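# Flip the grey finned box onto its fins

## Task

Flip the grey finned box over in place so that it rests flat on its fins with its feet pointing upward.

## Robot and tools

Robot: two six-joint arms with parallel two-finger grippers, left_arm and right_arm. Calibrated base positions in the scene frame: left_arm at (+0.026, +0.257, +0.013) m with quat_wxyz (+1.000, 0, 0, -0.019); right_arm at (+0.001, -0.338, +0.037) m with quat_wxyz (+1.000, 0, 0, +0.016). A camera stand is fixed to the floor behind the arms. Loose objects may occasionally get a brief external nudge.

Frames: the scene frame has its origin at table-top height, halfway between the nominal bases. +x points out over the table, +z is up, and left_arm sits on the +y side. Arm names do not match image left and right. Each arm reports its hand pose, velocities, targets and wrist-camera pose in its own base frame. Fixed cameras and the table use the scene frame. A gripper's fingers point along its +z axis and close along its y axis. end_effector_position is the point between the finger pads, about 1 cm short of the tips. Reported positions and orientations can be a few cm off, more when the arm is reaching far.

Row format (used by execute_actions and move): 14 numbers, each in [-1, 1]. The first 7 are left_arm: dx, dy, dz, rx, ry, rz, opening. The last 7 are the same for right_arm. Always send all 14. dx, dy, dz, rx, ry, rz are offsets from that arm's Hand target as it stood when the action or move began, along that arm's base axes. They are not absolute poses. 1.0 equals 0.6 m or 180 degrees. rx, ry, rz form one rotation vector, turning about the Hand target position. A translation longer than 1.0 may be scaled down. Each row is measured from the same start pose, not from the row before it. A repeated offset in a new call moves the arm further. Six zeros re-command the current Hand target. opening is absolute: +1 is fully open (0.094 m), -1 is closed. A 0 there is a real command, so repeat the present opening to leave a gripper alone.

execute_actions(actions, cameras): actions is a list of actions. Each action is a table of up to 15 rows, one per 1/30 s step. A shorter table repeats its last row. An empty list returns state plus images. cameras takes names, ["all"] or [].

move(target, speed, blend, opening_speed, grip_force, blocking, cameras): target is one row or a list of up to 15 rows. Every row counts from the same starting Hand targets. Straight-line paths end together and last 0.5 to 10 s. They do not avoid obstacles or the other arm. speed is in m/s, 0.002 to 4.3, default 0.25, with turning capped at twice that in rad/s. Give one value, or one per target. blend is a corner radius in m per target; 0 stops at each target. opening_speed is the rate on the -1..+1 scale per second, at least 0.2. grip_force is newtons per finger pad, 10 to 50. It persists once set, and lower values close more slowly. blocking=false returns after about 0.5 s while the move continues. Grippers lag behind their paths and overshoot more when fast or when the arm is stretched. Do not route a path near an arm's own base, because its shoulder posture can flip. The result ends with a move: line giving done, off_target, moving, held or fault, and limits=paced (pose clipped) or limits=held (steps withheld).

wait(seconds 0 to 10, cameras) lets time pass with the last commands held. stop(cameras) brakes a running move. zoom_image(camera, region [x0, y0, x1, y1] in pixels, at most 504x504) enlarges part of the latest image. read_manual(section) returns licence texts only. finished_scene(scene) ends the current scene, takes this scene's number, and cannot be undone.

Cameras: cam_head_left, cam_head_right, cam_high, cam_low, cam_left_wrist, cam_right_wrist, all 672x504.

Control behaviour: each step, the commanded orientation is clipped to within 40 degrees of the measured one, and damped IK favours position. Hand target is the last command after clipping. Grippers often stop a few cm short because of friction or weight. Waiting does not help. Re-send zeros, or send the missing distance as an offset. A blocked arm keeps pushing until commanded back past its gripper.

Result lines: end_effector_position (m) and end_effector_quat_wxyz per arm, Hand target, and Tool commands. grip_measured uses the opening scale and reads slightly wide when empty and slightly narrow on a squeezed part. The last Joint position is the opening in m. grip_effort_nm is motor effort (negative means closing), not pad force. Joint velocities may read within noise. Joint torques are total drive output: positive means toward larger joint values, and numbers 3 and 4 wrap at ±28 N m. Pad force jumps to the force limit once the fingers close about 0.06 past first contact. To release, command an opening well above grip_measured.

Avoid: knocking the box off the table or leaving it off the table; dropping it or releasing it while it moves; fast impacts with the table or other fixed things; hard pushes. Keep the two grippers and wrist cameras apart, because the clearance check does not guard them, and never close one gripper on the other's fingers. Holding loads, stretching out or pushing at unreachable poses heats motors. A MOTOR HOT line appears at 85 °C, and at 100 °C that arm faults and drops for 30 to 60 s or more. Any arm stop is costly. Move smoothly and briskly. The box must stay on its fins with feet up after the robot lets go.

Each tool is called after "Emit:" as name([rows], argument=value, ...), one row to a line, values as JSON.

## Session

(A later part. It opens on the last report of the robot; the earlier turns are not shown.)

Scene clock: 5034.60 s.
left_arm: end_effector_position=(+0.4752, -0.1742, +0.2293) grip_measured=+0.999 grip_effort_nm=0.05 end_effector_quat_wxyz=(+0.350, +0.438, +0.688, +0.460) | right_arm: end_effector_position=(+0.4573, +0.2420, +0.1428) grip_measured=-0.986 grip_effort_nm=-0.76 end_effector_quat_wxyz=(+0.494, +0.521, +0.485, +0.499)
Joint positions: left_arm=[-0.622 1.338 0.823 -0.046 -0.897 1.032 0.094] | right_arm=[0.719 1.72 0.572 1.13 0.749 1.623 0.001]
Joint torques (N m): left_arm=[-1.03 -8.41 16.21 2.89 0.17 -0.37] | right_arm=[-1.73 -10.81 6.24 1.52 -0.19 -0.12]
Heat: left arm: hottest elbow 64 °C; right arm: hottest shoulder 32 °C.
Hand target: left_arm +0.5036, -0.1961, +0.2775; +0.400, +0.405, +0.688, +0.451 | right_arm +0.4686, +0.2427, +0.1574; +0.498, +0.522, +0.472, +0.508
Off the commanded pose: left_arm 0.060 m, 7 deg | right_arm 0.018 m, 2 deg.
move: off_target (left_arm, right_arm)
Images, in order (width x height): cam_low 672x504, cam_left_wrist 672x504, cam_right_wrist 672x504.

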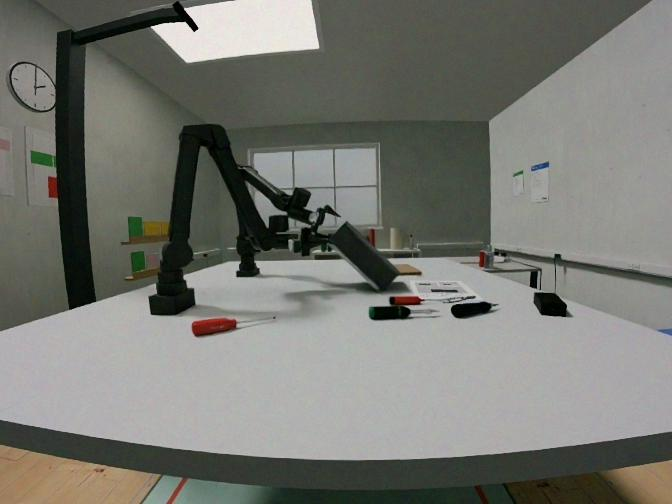

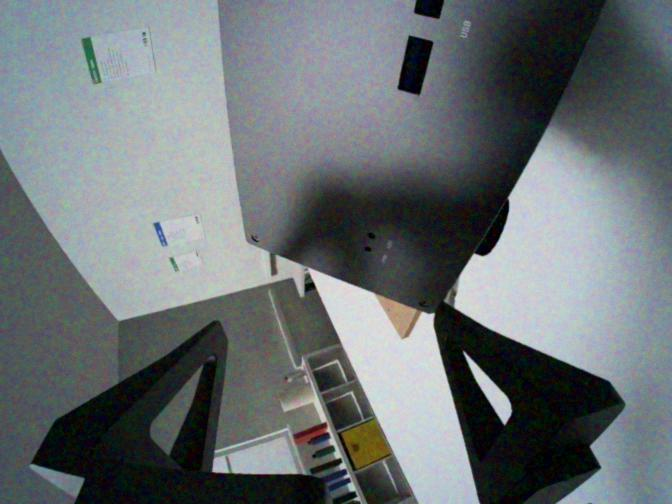

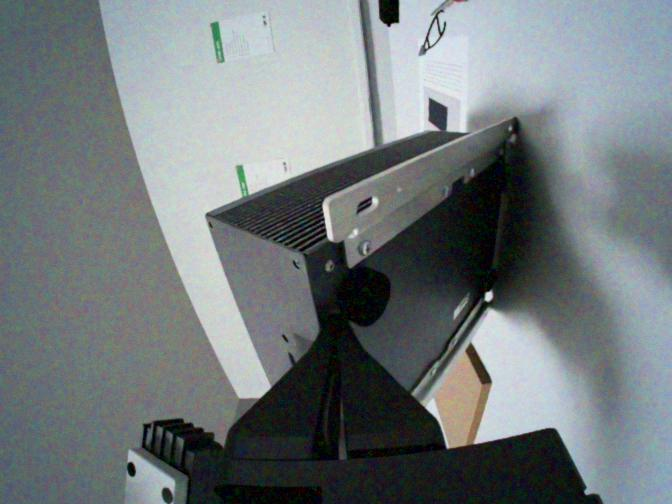

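Emit:
move(target=[0.045, 0, 0.018, 0, 0, 0, 1, 0.05, 0, 0.045, 0, 0, 0, -1], speed=0.05, cameras=["cam_low", "cam_left_wrist", "cam_right_wrist"])

Emit:
zoom_image(camera="cam_low", region=[260, 190, 420, 310])

Emit:
zoom_image(camera="cam_left_wrist", region=[340, 230, 500, 350])

Scene clock: 5049.80 s.
left_arm: end_effector_position=(+0.5105, -0.1767, +0.2581) grip_measured=+0.999 grip_effort_nm=0.05 end_effector_quat_wxyz=(+0.365, +0.423, +0.691, +0.459) | right_arm: end_effector_position=(+0.4863, +0.2422, +0.1660) grip_measured=-0.986 grip_effort_nm=-0.76 end_effector_quat_wxyz=(+0.494, +0.521, +0.487, +0.497)
Joint positions: left_arm=[-0.58 1.38 0.927 -0.049 -0.865 1.052 0.094] | right_arm=[0.671 1.678 0.642 1.012 0.701 1.623 0.001]
Joint torques (N m): left_arm=[-1.49 -8.41 14.48 2.8 0.26 -0.38] | right_arm=[-2.49 -11.22 7.69 1.76 -0.14 -0.11]
Heat: left arm: hottest elbow 66 °C; right arm: hottest elbow 33 °C.
Hand target: left_arm +0.5306, -0.1959, +0.2882; +0.400, +0.405, +0.688, +0.451 | right_arm +0.4985, +0.2428, +0.1844; +0.498, +0.522, +0.472, +0.508
Off the commanded pose: left_arm 0.041 m, 5 deg | right_arm 0.022 m, 2 deg.
move: off_target (left_arm, right_arm)
Images, in order (width x height): cam_low 672x504, cam_left_wrist 672x504, cam_right_wrist 672x504.

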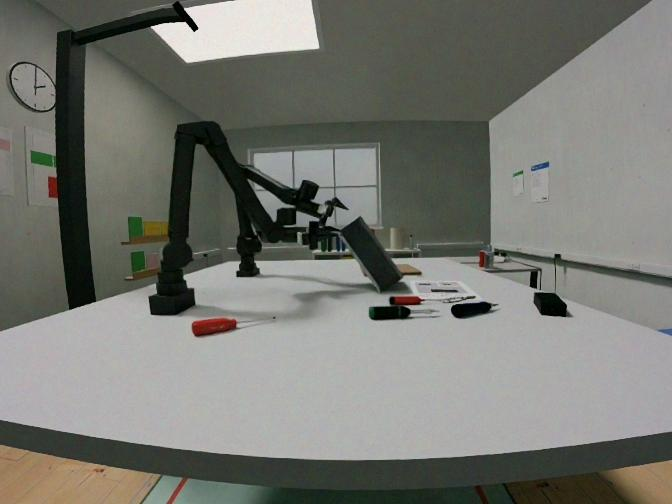

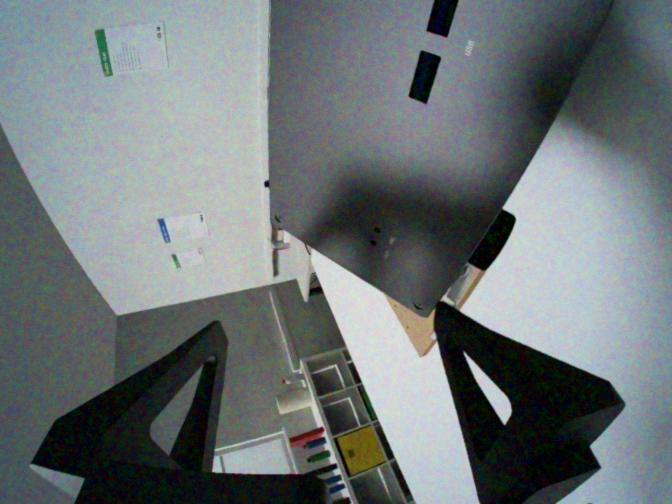

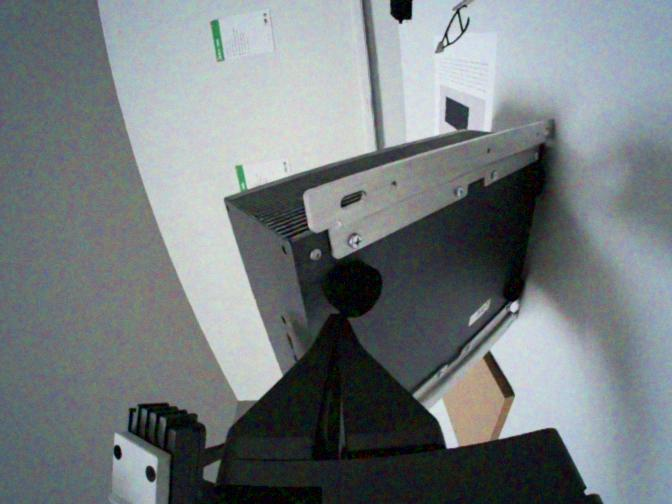

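Scaled by 3.150.

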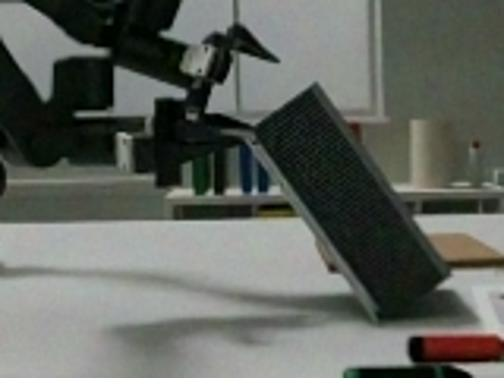

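Scaled by 3.150 from the camera's 672x504 image, which has a finer 960x720 frame.

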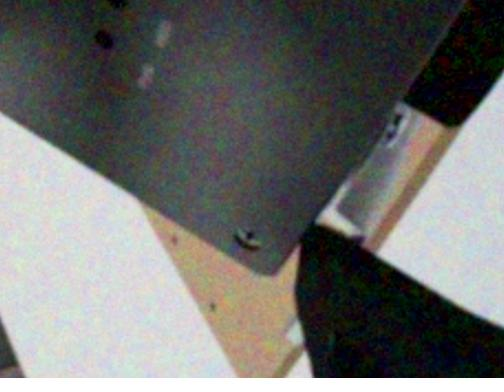

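Emit:
zoom_image(camera="cam_right_wrist", region=[280, 160, 440, 280])

Emit:
zoom_image(camera="cam_right_wrist", region=[440, 80, 600, 200])

Scaled by 3.150 from the camera's 672x504 image, which has a finer 960x720 frame.

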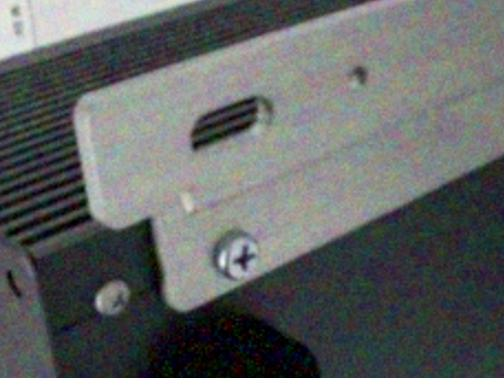

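Scaled by 3.150 from the camera's 672x504 image, which has a finer 960x720 frame.

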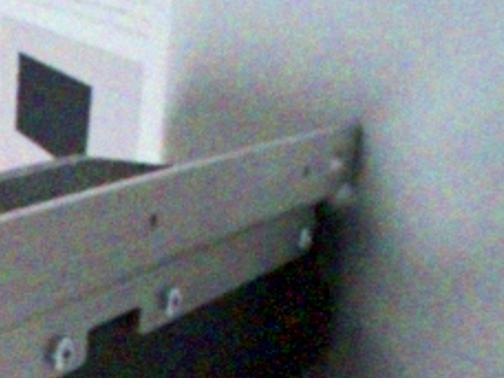

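Emit:
move(target=[0, 0, 0.012, 0, 0, 0, 1, -0.1642, 0, -0.0323, 0, 0, 0, -1], speed=0.1, cameras=["cam_low", "cam_right_wrist"])

Emit:
zoom_image(camera="cam_low", region=[260, 190, 420, 310])

Scene clock: 5261.73 s.
left_arm: end_effector_position=(+0.5107, -0.1770, +0.2586) grip_measured=+0.999 grip_effort_nm=0.05 end_effector_quat_wxyz=(+0.363, +0.425, +0.691, +0.459) | right_arm: end_effector_position=(+0.4040, +0.2380, +0.1567) grip_measured=-0.986 grip_effort_nm=-0.76 end_effector_quat_wxyz=(+0.500, +0.525, +0.478, +0.496)
Joint positions: left_arm=[-0.58 1.38 0.932 -0.061 -0.864 1.052 0.094] | right_arm=[0.822 1.609 0.468 1.129 0.873 1.623 0.001]
Joint torques (N m): left_arm=[-1.38 -9.05 15.05 2.5 0.22 -0.35] | right_arm=[0.21 -9.47 4.25 2.48 0.11 -0.16]
Heat: left arm: hottest elbow 68 °C; right arm: hottest elbow 36 °C.
Hand target: left_arm +0.5306, -0.1959, +0.2954; +0.400, +0.405, +0.688, +0.451 | right_arm +0.4001, +0.2427, +0.1652; +0.498, +0.522, +0.471, +0.508
Off the commanded pose: left_arm 0.046 m, 5 deg | right_arm 0.010 m, 2 deg.
move: off_target (left_arm)
Images, in order (width x height): cam_low 672x504, cam_right_wrist 672x504.

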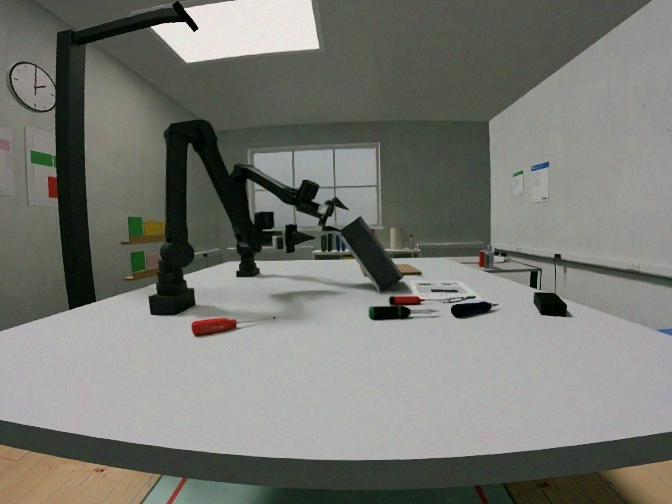

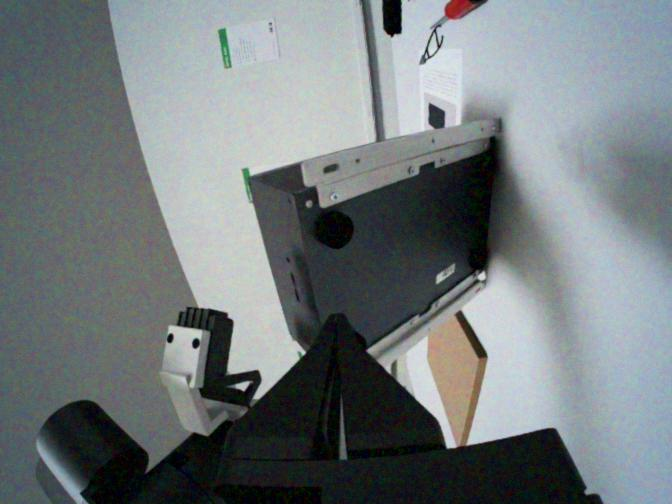

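Scaled by 3.150.

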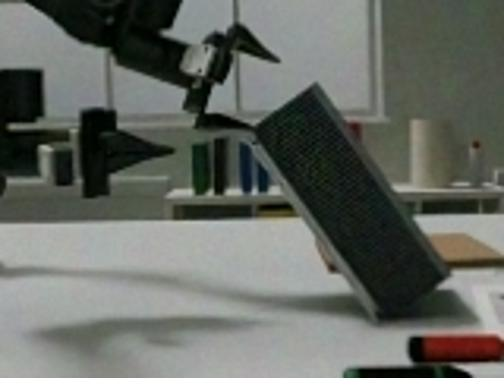

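Emit:
move(target=[0, 0, 0, 0, 0, 0, 1, 0, -0.2047, 0.02, 0, 0, 0.44, -1], speed=0.25)

Emit:
move(target=[0, 0, 0, 0, 0, 0, 1, 0.1667, -0.0333, -0.02, -0.187, -0.6853, 0.0807, -0.2], speed=0.25, cameras=["cam_low", "cam_right_wrist", "cam_high", "cam_left_wrist"])

Emit:
zoom_image(camera="cam_low", region=[260, 190, 420, 310])

Scene clock: 5280.50 s.
left_arm: end_effector_position=(+0.5107, -0.1770, +0.2586) grip_measured=+0.999 grip_effort_nm=0.05 end_effector_quat_wxyz=(+0.363, +0.425, +0.691, +0.459) | right_arm: end_effector_position=(+0.3884, +0.1259, +0.1714) grip_measured=-0.986 grip_effort_nm=-0.76 end_effector_quat_wxyz=(+0.048, +0.108, +0.698, +0.707)
Joint positions: left_arm=[-0.58 1.38 0.932 -0.061 -0.864 1.052 0.094] | right_arm=[-0.123 1.603 0.514 1.124 -1.473 1.692 0.001]
Joint torques (N m): left_arm=[-1.49 -9.11 15.06 2.5 0.21 -0.36] | right_arm=[-1.73 -7 6.79 2.13 -0.16 0.02]
Heat: left arm: hottest elbow 71 °C; right arm: hottest elbow 35 °C.
Hand target: left_arm +0.5306, -0.1959, +0.2954; +0.400, +0.405, +0.688, +0.451 | right_arm +0.4001, +0.1200, +0.1770; +0.060, +0.102, +0.696, +0.708
Off the commanded pose: left_arm 0.046 m, 5 deg | right_arm 0.014 m, 2 deg.
move: off_target (left_arm, right_arm)

Scene clock: 5285.97 s.
left_arm: end_effector_position=(+0.5107, -0.1770, +0.2586) grip_measured=+0.999 grip_effort_nm=0.05 end_effector_quat_wxyz=(+0.363, +0.425, +0.691, +0.459) | right_arm: end_effector_position=(+0.4900, +0.1082, +0.1629) grip_measured=-0.202 grip_effort_nm=0.07 end_effector_quat_wxyz=(+0.638, -0.595, +0.384, +0.302)
Joint positions: left_arm=[-0.58 1.38 0.932 -0.061 -0.864 1.052 0.094] | right_arm=[-0.136 1.932 0.875 1.562 -1.578 -0.052 0.038]
Joint torques (N m): left_arm=[-1.49 -9.05 15.1 2.48 0.21 -0.36] | right_arm=[-1.79 -11.93 6.71 1.69 0.21 -0.08]
Heat: left arm: hottest elbow 71 °C; right arm: hottest elbow 35 °C.
Hand target: left_arm +0.5306, -0.1959, +0.2954; +0.400, +0.405, +0.688, +0.451 | right_arm +0.5001, +0.1000, +0.1651; +0.579, -0.653, +0.427, +0.237
Off the commanded pose: left_arm 0.046 m, 5 deg | right_arm 0.013 m, 13 deg.
joint sent to its limit (right arm) — joint 4 (wrist pitch), upper limit; joint 5 (wrist yaw), lower limit. The joint targets are off in orientation, not in position.
move: off_target (left_arm, right_arm)
Images, in order (width x height): cam_high 672x504, cam_low 672x504, cam_left_wrist 672x504, cam_right_wrist 672x504.

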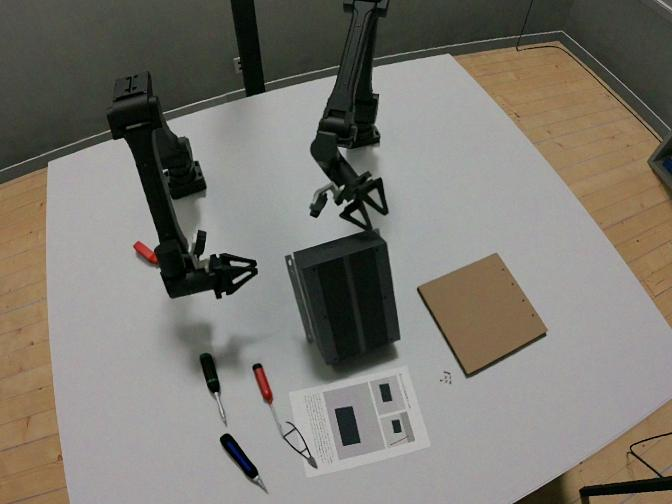

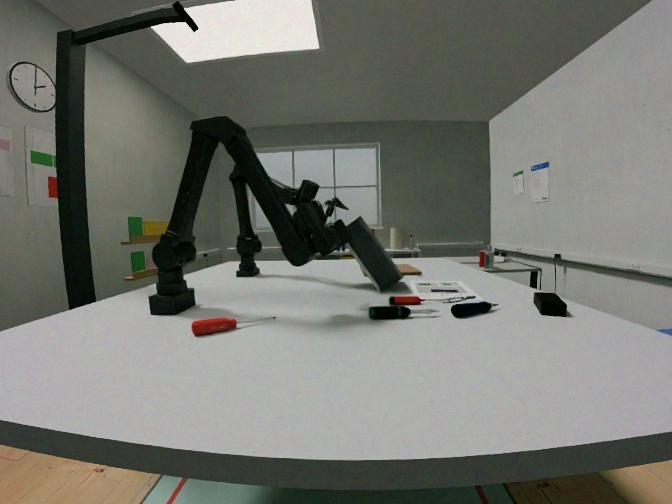

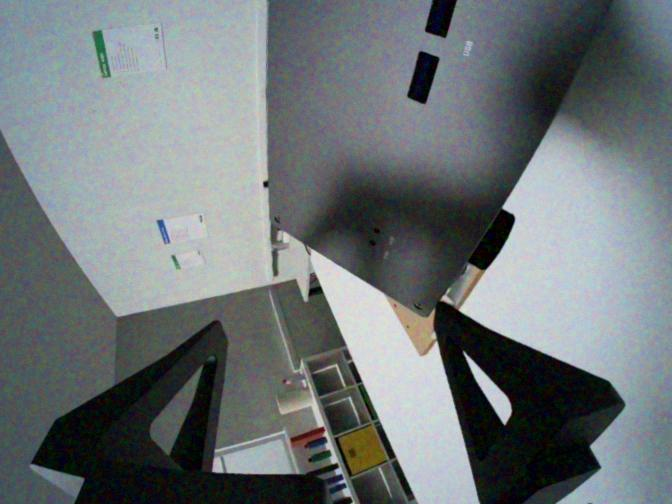

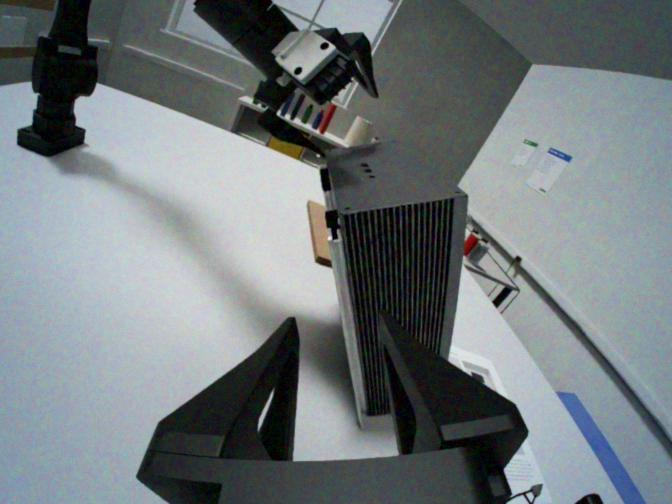

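Scaled by 3.150.

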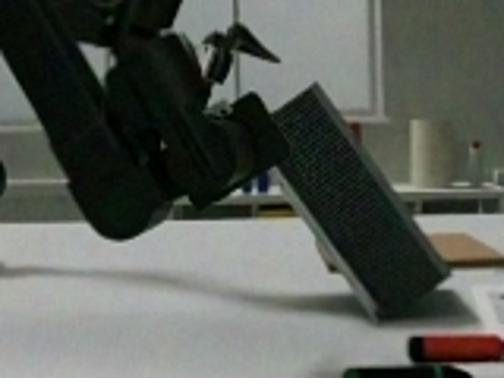

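Emit:
move(target=[0, 0, 0, 0, 0, 0, 1, -0.0667, -0.0167, 0.025, -0.1464, -0.0066, -0.1544, -0.2], speed=0.15)

Scene clock: 5327.70 s.
left_arm: end_effector_position=(+0.5107, -0.1770, +0.2586) grip_measured=+0.999 grip_effort_nm=0.05 end_effector_quat_wxyz=(+0.363, +0.425, +0.691, +0.459) | right_arm: end_effector_position=(+0.4451, +0.0842, +0.1587) grip_measured=-0.202 grip_effort_nm=0.07 end_effector_quat_wxyz=(-0.449, +0.641, -0.623, +0.004)
Joint positions: left_arm=[-0.58 1.38 0.932 -0.061 -0.864 1.052 0.094] | right_arm=[-0.042 1.254 0.721 -0.301 -0.636 -1.389 0.038]
Joint torques (N m): left_arm=[-1.55 -9.17 15.02 2.52 0.22 -0.37] | right_arm=[0.44 -7.18 11.1 1.39 -0.28 -0.07]
Heat: left arm: hottest elbow 74 °C; right arm: hottest elbow 36 °C.
Hand target: left_arm +0.5306, -0.1959, +0.2954; +0.400, +0.405, +0.688, +0.451 | right_arm +0.4602, +0.0899, +0.1801; -0.460, +0.648, -0.606, +0.018
Off the commanded pose: left_arm 0.046 m, 5 deg | right_arm 0.027 m, 3 deg.
move: off_target (left_arm, right_arm)

Emit:
move(target=[0, 0, 0, 0, 0, 0, 1, 0.0863, 0.0752, -0.0335, 0.1464, 0.0066, 0.1544, -0.2], speed=0.15, cameras=["cam_right_wrist", "cam_low"])

Emit:
zoom_image(camera="cam_right_wrist", region=[200, 230, 480, 440])

Scene clock: 5340.17 s.
left_arm: end_effector_position=(+0.5107, -0.1770, +0.2586) grip_measured=+0.999 grip_effort_nm=0.05 end_effector_quat_wxyz=(+0.363, +0.425, +0.691, +0.459) | right_arm: end_effector_position=(+0.4971, +0.1391, +0.1510) grip_measured=-0.202 grip_effort_nm=0.07 end_effector_quat_wxyz=(-0.573, +0.649, -0.436, -0.247)
Joint positions: left_arm=[-0.58 1.38 0.932 -0.061 -0.864 1.052 0.094] | right_arm=[-0.058 1.696 1.006 -0.378 -1.314 -1.627 0.038]
Joint torques (N m): left_arm=[-1.49 -8.94 15.08 2.5 0.22 -0.37] | right_arm=[-1.26 -11.52 9.54 0.79 -0.83 -0.1]
Heat: left arm: hottest elbow 74 °C; right arm: hottest elbow 37 °C.
Hand target: left_arm +0.5306, -0.1959, +0.2954; +0.400, +0.405, +0.688, +0.451 | right_arm +0.5119, +0.1350, +0.1601; -0.579, +0.653, -0.427, -0.236
Off the commanded pose: left_arm 0.046 m, 5 deg | right_arm 0.018 m, 2 deg.
move: off_target (left_arm, right_arm)
Images, in order (width x height): cam_low 672x504, cam_right_wrist 672x504.

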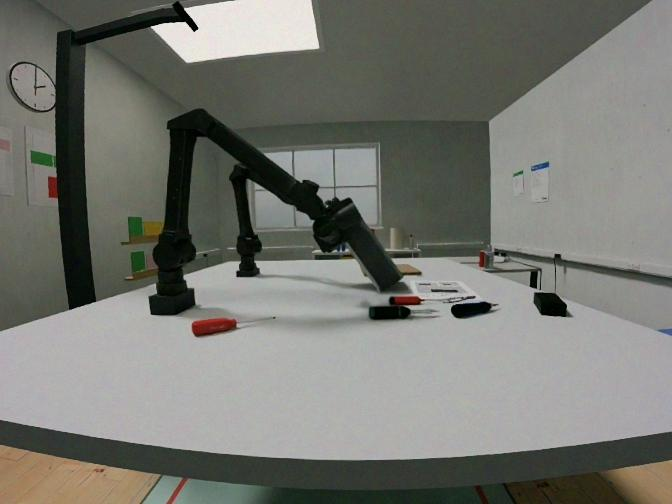

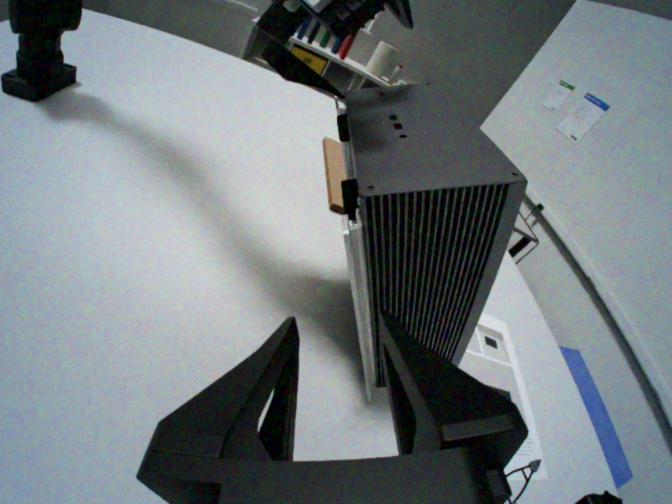

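Scaled by 1.800 from the camera's 672x504 image, which has a finer 960x720 frame.

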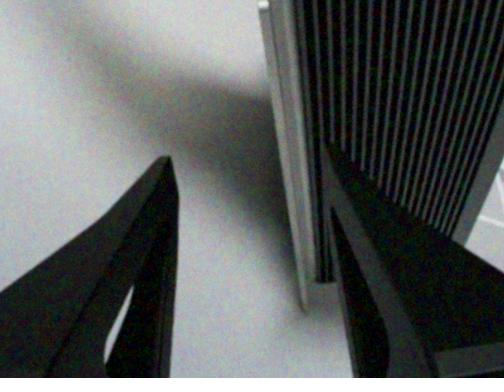

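Emit:
move(target=[0, 0, 0, 0, 0, 0, 1, 0.0357, 0.0807, -0.0213, 0, 0, 0, -0.2], speed=0.06, cameras=["cam_right_wrist"])

Emit:
zoom_image(camera="cam_right_wrist", region=[240, 200, 440, 400])

Scene clock: 5369.87 s.
left_arm: end_effector_position=(+0.5107, -0.1770, +0.2586) grip_measured=+0.999 grip_effort_nm=0.05 end_effector_quat_wxyz=(+0.363, +0.425, +0.691, +0.459) | right_arm: end_effector_position=(+0.5200, +0.1762, +0.1388) grip_measured=-0.202 grip_effort_nm=0.07 end_effector_quat_wxyz=(-0.573, +0.648, -0.439, -0.244)
Joint positions: left_arm=[-0.58 1.38 0.932 -0.061 -0.864 1.052 0.094] | right_arm=[0.021 1.75 1.006 -0.08 -1.261 -1.373 0.038]
Joint torques (N m): left_arm=[-1.32 -9.05 15.06 2.52 0.22 -0.35] | right_arm=[0.97 -12.57 9.22 2.11 -0.4 0.1]
Heat: left arm: hottest elbow 75 °C; right arm: hottest elbow 39 °C.
Hand target: left_arm +0.5306, -0.1959, +0.2954; +0.400, +0.405, +0.688, +0.451 | right_arm +0.5334, +0.1834, +0.1472; -0.579, +0.653, -0.427, -0.236
Off the commanded pose: left_arm 0.046 m, 5 deg | right_arm 0.017 m, 2 deg.
move: off_target (left_arm, right_arm)
Images, in order (width x height): cam_right_wrist 672x504.

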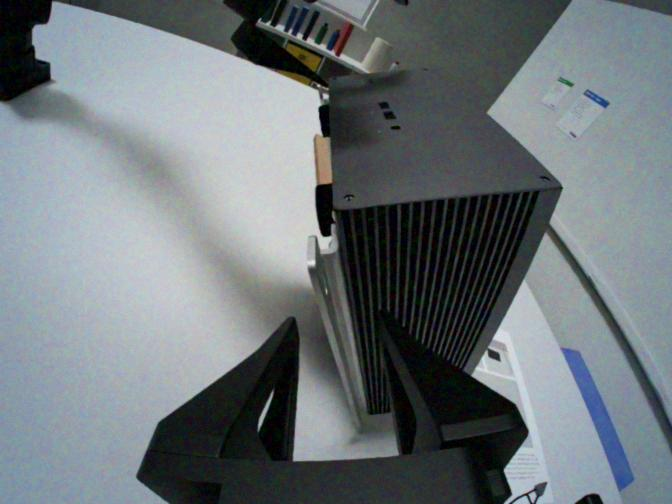

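Scaled by 2.520 from the camera's 672x504 image, which has a finer 960x720 frame.

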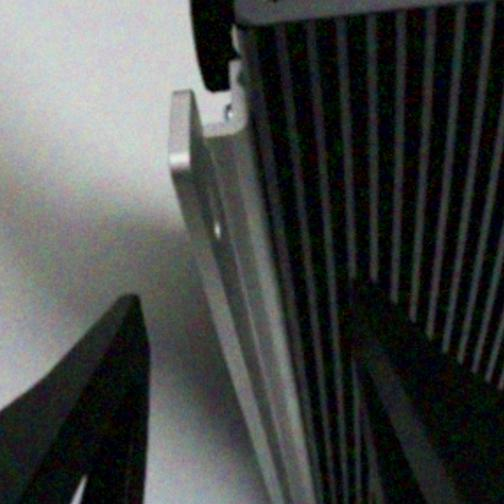

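Emit:
move(target=[0, 0, 0, 0, 0, 0, 1, 0.0033, 0.022, -0.004, 0, 0, 0, -0.2], speed=0.06, cameras=["cam_right_wrist"])

Emit:
zoom_image(camera="cam_right_wrist", region=[240, 200, 440, 400])

Scene clock: 5385.83 s.
left_arm: end_effector_position=(+0.5115, -0.1778, +0.2602) grip_measured=+0.999 grip_effort_nm=0.05 end_effector_quat_wxyz=(+0.364, +0.425, +0.691, +0.458) | right_arm: end_effector_position=(+0.5237, +0.1896, +0.1381) grip_measured=-0.202 grip_effort_nm=0.07 end_effector_quat_wxyz=(-0.574, +0.649, -0.437, -0.243)
Joint positions: left_arm=[-0.58 1.38 0.935 -0.061 -0.862 1.052 0.094] | right_arm=[0.048 1.76 1.006 -0.012 -1.242 -1.315 0.038]
Joint torques (N m): left_arm=[-1.44 -9.05 14.8 2.5 0.13 -0.36] | right_arm=[-0.15 -12.28 8.96 2.02 -0.38 0.1]
Heat: left arm: hottest elbow 75 °C; right arm: hottest elbow 40 °C.
Hand target: left_arm +0.5307, -0.1960, +0.2955; +0.400, +0.405, +0.688, +0.451 | right_arm +0.5353, +0.1967, +0.1448; -0.579, +0.653, -0.427, -0.236
Off the commanded pose: left_arm 0.044 m, 5 deg | right_arm 0.015 m, 2 deg.
move: off_target (left_arm, right_arm)
Images, in order (width x height): cam_right_wrist 672x504.

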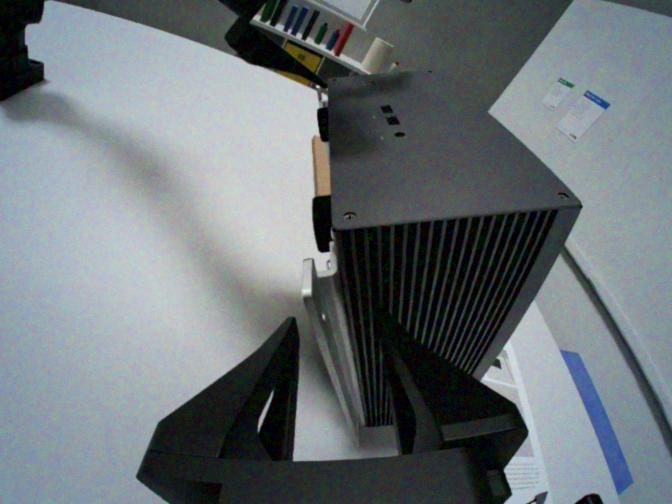

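Scaled by 2.520 from the camera's 672x504 image, which has a finer 960x720 frame.

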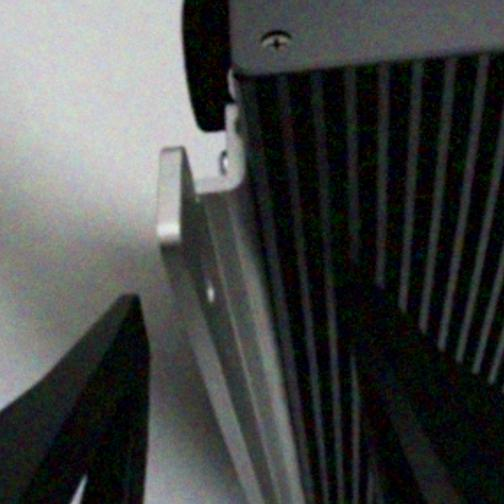

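Emit:
move([
  [0, 0, 0, 0, 0, 0, 1, -0.0063, 0, -0.0042, 0, 0, 0, -0.2],
  [0, 0, 0, 0, 0, 0, 1, -0.0063, 0, -0.0042, 0, 0, 0, -1],
], speed=0.05, opening_speed=0.35, grip_force=50, cameras=["cam_right_wrist", "cam_low"])

Emit:
zoom_image(camera="cam_right_wrist", region=[240, 200, 440, 400])

Emit:
zoom_image(camera="cam_low", region=[260, 190, 420, 310])

Scene clock: 5408.67 s.
left_arm: end_effector_position=(+0.5196, -0.1839, +0.2796) grip_measured=+0.999 grip_effort_nm=0.05 end_effector_quat_wxyz=(+0.381, +0.415, +0.689, +0.455) | right_arm: end_effector_position=(+0.5255, +0.1896, +0.1394) grip_measured=-0.815 grip_effort_nm=-1.03 end_effector_quat_wxyz=(-0.577, +0.650, -0.434, -0.237)
Joint positions: left_arm=[-0.58 1.38 0.974 -0.061 -0.857 1.052 0.094] | right_arm=[0.048 1.76 1.006 0.006 -1.24 -1.313 0.009]
Joint torques (N m): left_arm=[-1.49 -8.7 12.48 2.52 -0.05 -0.36] | right_arm=[0.26 -12.57 7.99 1.88 -0.45 0.11]
Heat: left arm: hottest elbow 71 °C; right arm: hottest elbow 40 °C.
Hand target: left_arm +0.5306, -0.1959, +0.2955; +0.400, +0.404, +0.688, +0.451 | right_arm +0.5315, +0.1967, +0.1423; -0.579, +0.653, -0.427, -0.237
Off the commanded pose: left_arm 0.023 m, 3 deg | right_arm 0.010 m, 1 deg.
move: off_target (left_arm)
Images, in order (width x height): cam_low 672x504, cam_right_wrist 672x504.

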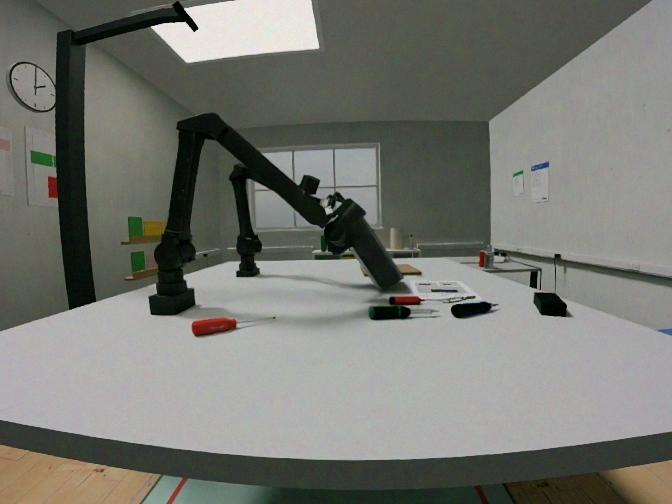

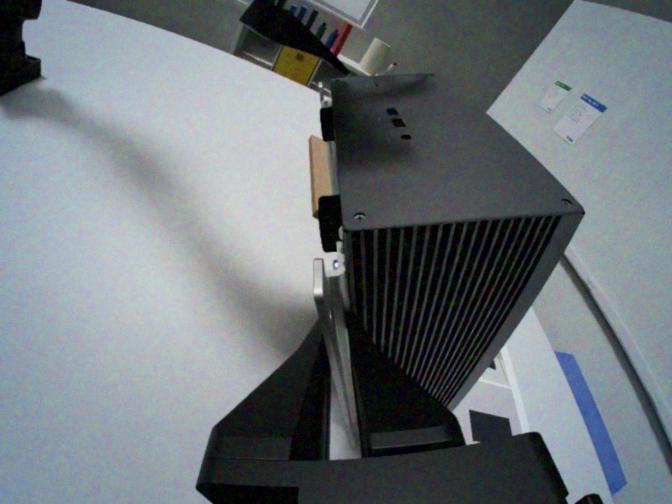

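Scaled by 2.520 from the camera's 672x504 image, which has a finer 960x720 frame.

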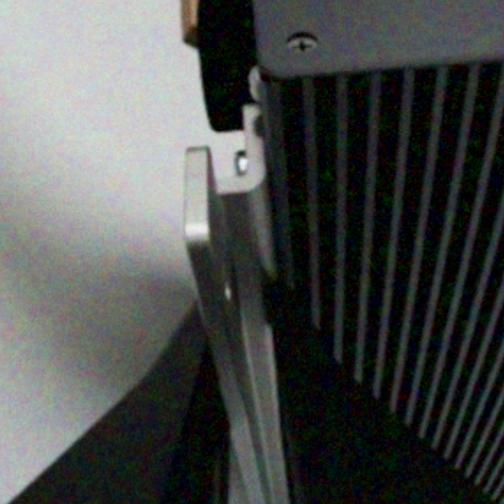

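Scaled by 3.150.

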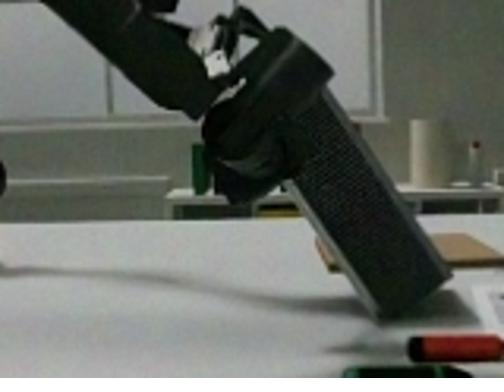

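Emit:
move(target=[0, 0, -0.03, 0, 0, 0, 1, 0, 0, 0.01, 0, 0, 0, -1], speed=0.04, cameras=["cam_left_wrist", "cam_low"])

Emit:
zoom_image(camera="cam_low", region=[260, 190, 420, 310])

Scene clock: 5425.00 s.
left_arm: end_effector_position=(+0.5245, -0.1871, +0.2799) grip_measured=+0.999 grip_effort_nm=0.05 end_effector_quat_wxyz=(+0.393, +0.406, +0.688, +0.455) | right_arm: end_effector_position=(+0.5255, +0.1896, +0.1394) grip_measured=-0.815 grip_effort_nm=-1.04 end_effector_quat_wxyz=(-0.577, +0.650, -0.434, -0.237)
Joint positions: left_arm=[-0.58 1.394 0.974 -0.017 -0.856 1.052 0.094] | right_arm=[0.048 1.76 1.006 0.006 -1.24 -1.313 0.009]
Joint torques (N m): left_arm=[-1.38 -8.18 10.17 2.74 -0.05 -0.36] | right_arm=[0.79 -13.74 8.17 1.16 -0.45 0.1]
Heat: left arm: hottest elbow 67 °C; right arm: hottest elbow 39 °C.
Hand target: left_arm +0.5306, -0.1959, +0.2776; +0.400, +0.404, +0.688, +0.451 | right_arm +0.5315, +0.1967, +0.1483; -0.579, +0.653, -0.427, -0.237
Off the commanded pose: left_arm 0.011 m, 1 deg | right_arm 0.013 m, 1 deg.
move: off_target (left_arm, right_arm)
Images, in order (width x height): cam_low 672x504, cam_left_wrist 672x504.

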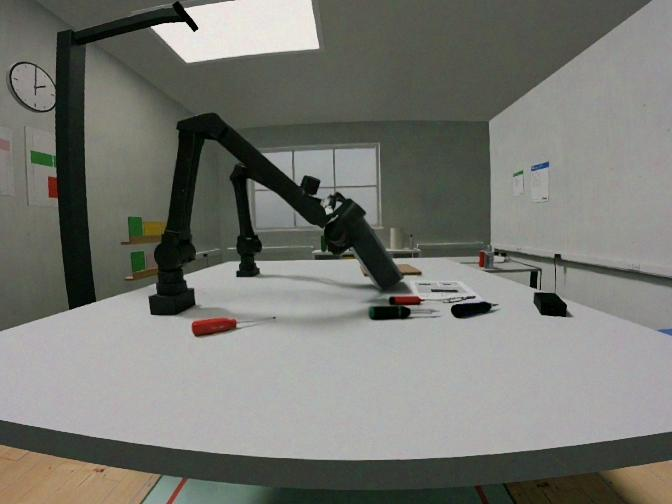

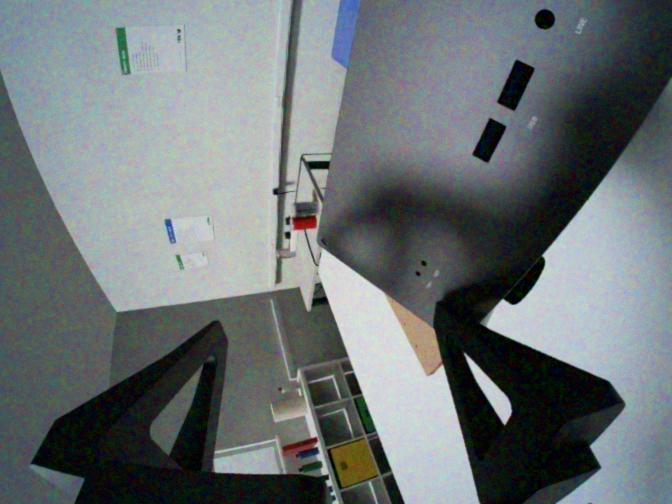

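Scaled by 3.150.

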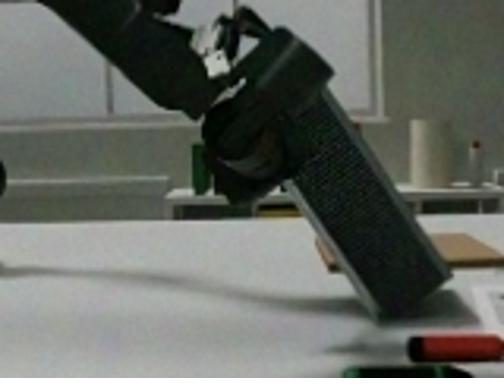

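Emit:
move([
  [-0.1667, 0.05, 0, 0, 0, 0, 1, 0, 0, 0, 0, 0, 0, -1],
  [-0.1677, 0.2433, -0.05, -0.1484, 0.1537, -0.2609, 0, 0, 0, 0, 0, 0, 0, -1],
], speed=0.15, cameras=["cam_left_wrist", "cam_low", "cam_right_wrist", "cam_high"])

Emit:
zoom_image(camera="cam_low", region=[260, 190, 420, 310])

Scene clock: 5485.30 s.
left_arm: end_effector_position=(+0.4162, -0.0549, +0.2330) grip_measured=+0.003 grip_effort_nm=-0.11 end_effector_quat_wxyz=(+0.447, +0.630, +0.634, -0.024) | right_arm: end_effector_position=(+0.5255, +0.1896, +0.1394) grip_measured=-0.815 grip_effort_nm=-1.04 end_effector_quat_wxyz=(-0.577, +0.650, -0.434, -0.237)
Joint positions: left_arm=[0.15 1.111 0.837 -0.66 0.731 1.464 0.047] | right_arm=[0.048 1.76 1.006 0.006 -1.24 -1.313 0.009]
Joint torques (N m): left_arm=[-0.26 -4.01 12.72 1.21 0.61 -0.11] | right_arm=[0.38 -13.92 8.25 1.18 -0.41 0.11]
Heat: left arm: hottest elbow 59 °C; right arm: hottest elbow 39 °C.
Hand target: left_arm +0.4300, -0.0500, +0.2476; +0.453, +0.633, +0.628, -0.014 | right_arm +0.5315, +0.1967, +0.1483; -0.579, +0.653, -0.427, -0.237
Off the commanded pose: left_arm 0.021 m, 2 deg | right_arm 0.013 m, 1 deg.
move: off_target (left_arm, right_arm); target 2's new opening was sent with left_arm's hand 0.021 m and 2 deg from that target
Images, in order (width x height): cam_high 672x504, cam_low 672x504, cam_left_wrist 672x504, cam_right_wrist 672x504.

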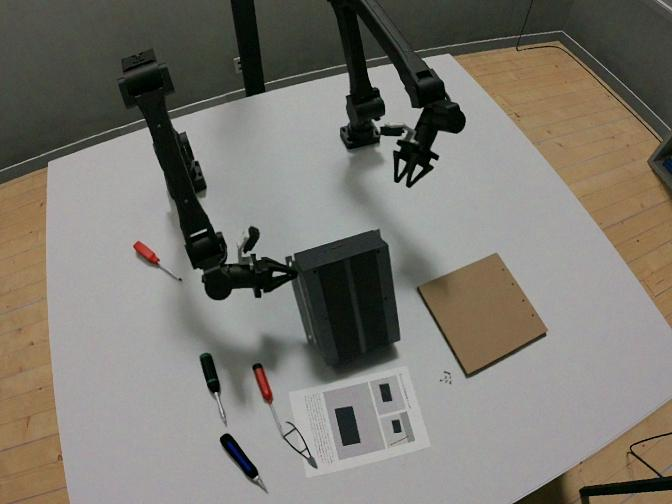

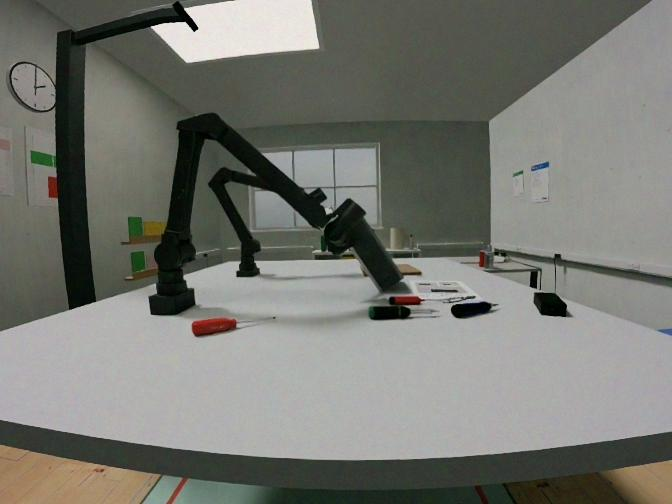

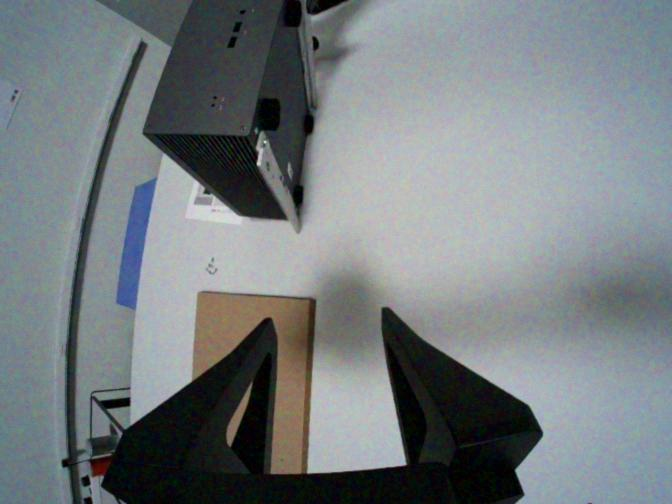

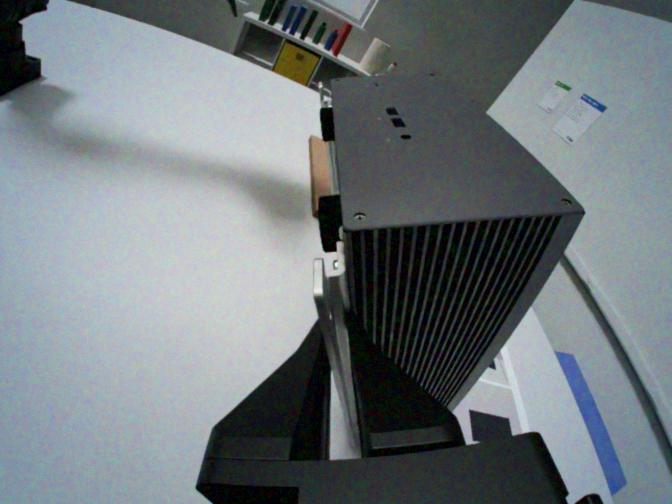

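Scaled by 3.150.

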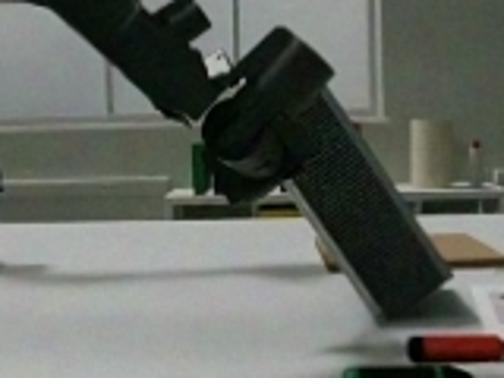

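Emit:
zoom_image(camera="cam_left_wrist", region=[200, 90, 340, 250])

Scaled by 3.150 from the camera's 672x504 image, which has a finer 960x720 frame.

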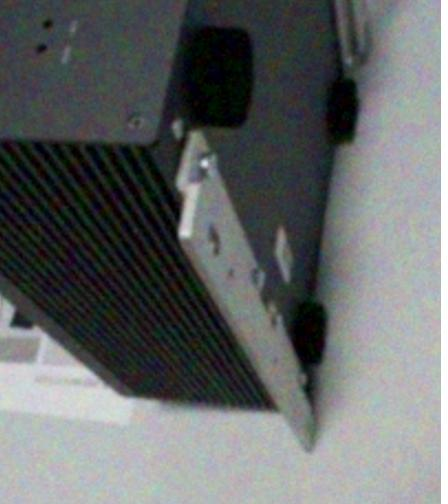

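Emit:
move(target=[0.195, -0.1017, -0.0943, -0.1464, -0.0073, -0.1544, -0.2, 0, 0, 0, 0, 0, 0, -1], speed=0.15, cameras=["cam_left_wrist"])

Emit:
zoom_image(camera="cam_left_wrist", region=[200, 180, 440, 400])

Scene clock: 5557.73 s.
left_arm: end_effector_position=(+0.5346, -0.1074, +0.1912) grip_measured=-0.197 grip_effort_nm=-0.11 end_effector_quat_wxyz=(+0.574, +0.640, +0.443, -0.256) | right_arm: end_effector_position=(+0.5255, +0.1896, +0.1394) grip_measured=-0.815 grip_effort_nm=-1.04 end_effector_quat_wxyz=(-0.577, +0.650, -0.434, -0.237)
Joint positions: left_arm=[0.119 1.747 1.217 -0.739 1.348 1.807 0.038] | right_arm=[0.048 1.76 1.006 0.006 -1.24 -1.313 0.009]
Joint torques (N m): left_arm=[-1.44 -11.69 10.84 0.51 0.85 -0.11] | right_arm=[0.85 -13.45 8.18 1.21 -0.43 0.09]
Heat: left arm: hottest elbow 65 °C; right arm: hottest elbow 39 °C.
Hand target: left_arm +0.5470, -0.1110, +0.1911; +0.575, +0.645, +0.434, -0.255 | right_arm +0.5315, +0.1967, +0.1483; -0.579, +0.653, -0.427, -0.237
Off the commanded pose: left_arm 0.013 m, 1 deg | right_arm 0.013 m, 1 deg.
move: off_target (left_arm, right_arm)
Images, in order (width x height): cam_left_wrist 672x504.

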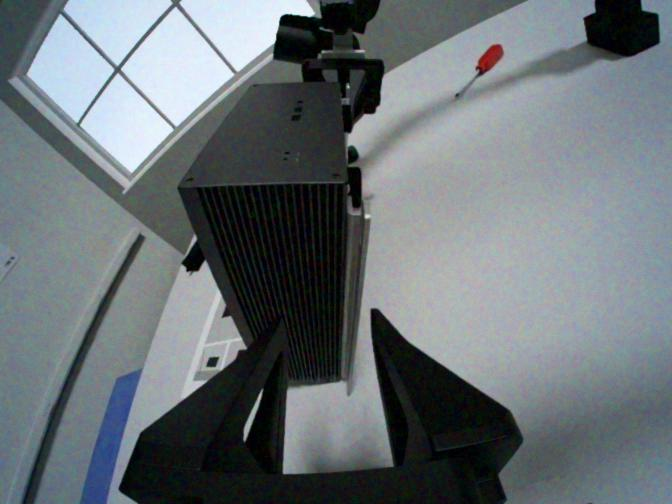

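Scaled by 2.100 from the camera's 672x504 image, which has a finer 960x720 frame.

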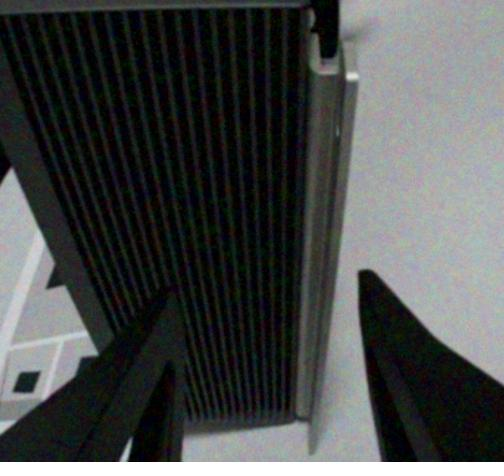

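Emit:
move(target=[-0.0217, -0.0337, -0.0233, 0, 0, 0, -0.2, 0, 0, 0, 0, 0, 0, -1], speed=0.08, cameras=["cam_left_wrist"])

Emit:
zoom_image(camera="cam_left_wrist", region=[200, 180, 440, 400])

Scene clock: 5586.60 s.
left_arm: end_effector_position=(+0.5347, -0.1272, +0.1803) grip_measured=-0.197 grip_effort_nm=-0.11 end_effector_quat_wxyz=(+0.577, +0.646, +0.432, -0.252) | right_arm: end_effector_position=(+0.5255, +0.1896, +0.1394) grip_measured=-0.815 grip_effort_nm=-1.04 end_effector_quat_wxyz=(-0.577, +0.650, -0.434, -0.237)
Joint positions: left_arm=[0.081 1.747 1.172 -0.567 1.341 1.7 0.038] | right_arm=[0.048 1.76 1.006 0.006 -1.24 -1.313 0.009]
Joint torques (N m): left_arm=[-1.26 -13.68 7.25 1.62 0.58 -0.35] | right_arm=[0.21 -13.45 8.23 1.2 -0.42 0.06]
Heat: left arm: hottest elbow 64 °C; right arm: hottest elbow 40 °C.
Hand target: left_arm +0.5340, -0.1312, +0.1771; +0.575, +0.645, +0.434, -0.255 | right_arm +0.5315, +0.1967, +0.1483; -0.579, +0.653, -0.427, -0.237
Off the commanded pose: left_arm 0.005 m, 0 deg | right_arm 0.013 m, 1 deg.
move: off_target (right_arm)
Images, in order (width x height): cam_left_wrist 672x504.

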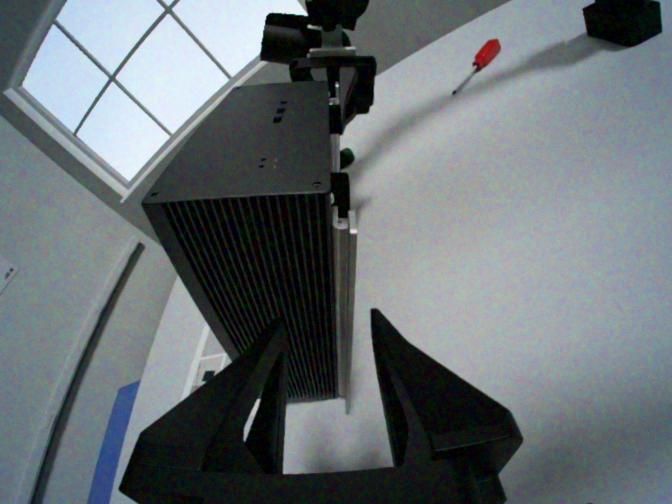

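Scaled by 2.100 from the camera's 672x504 image, which has a finer 960x720 frame.

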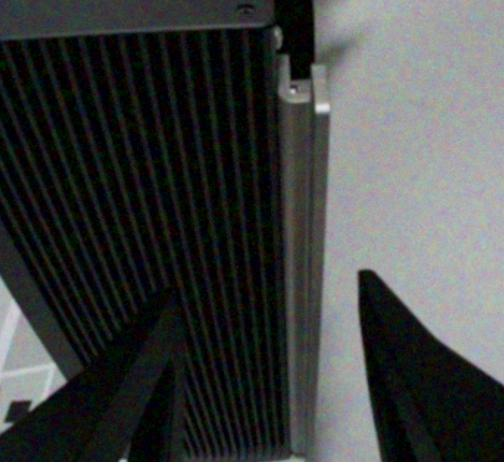

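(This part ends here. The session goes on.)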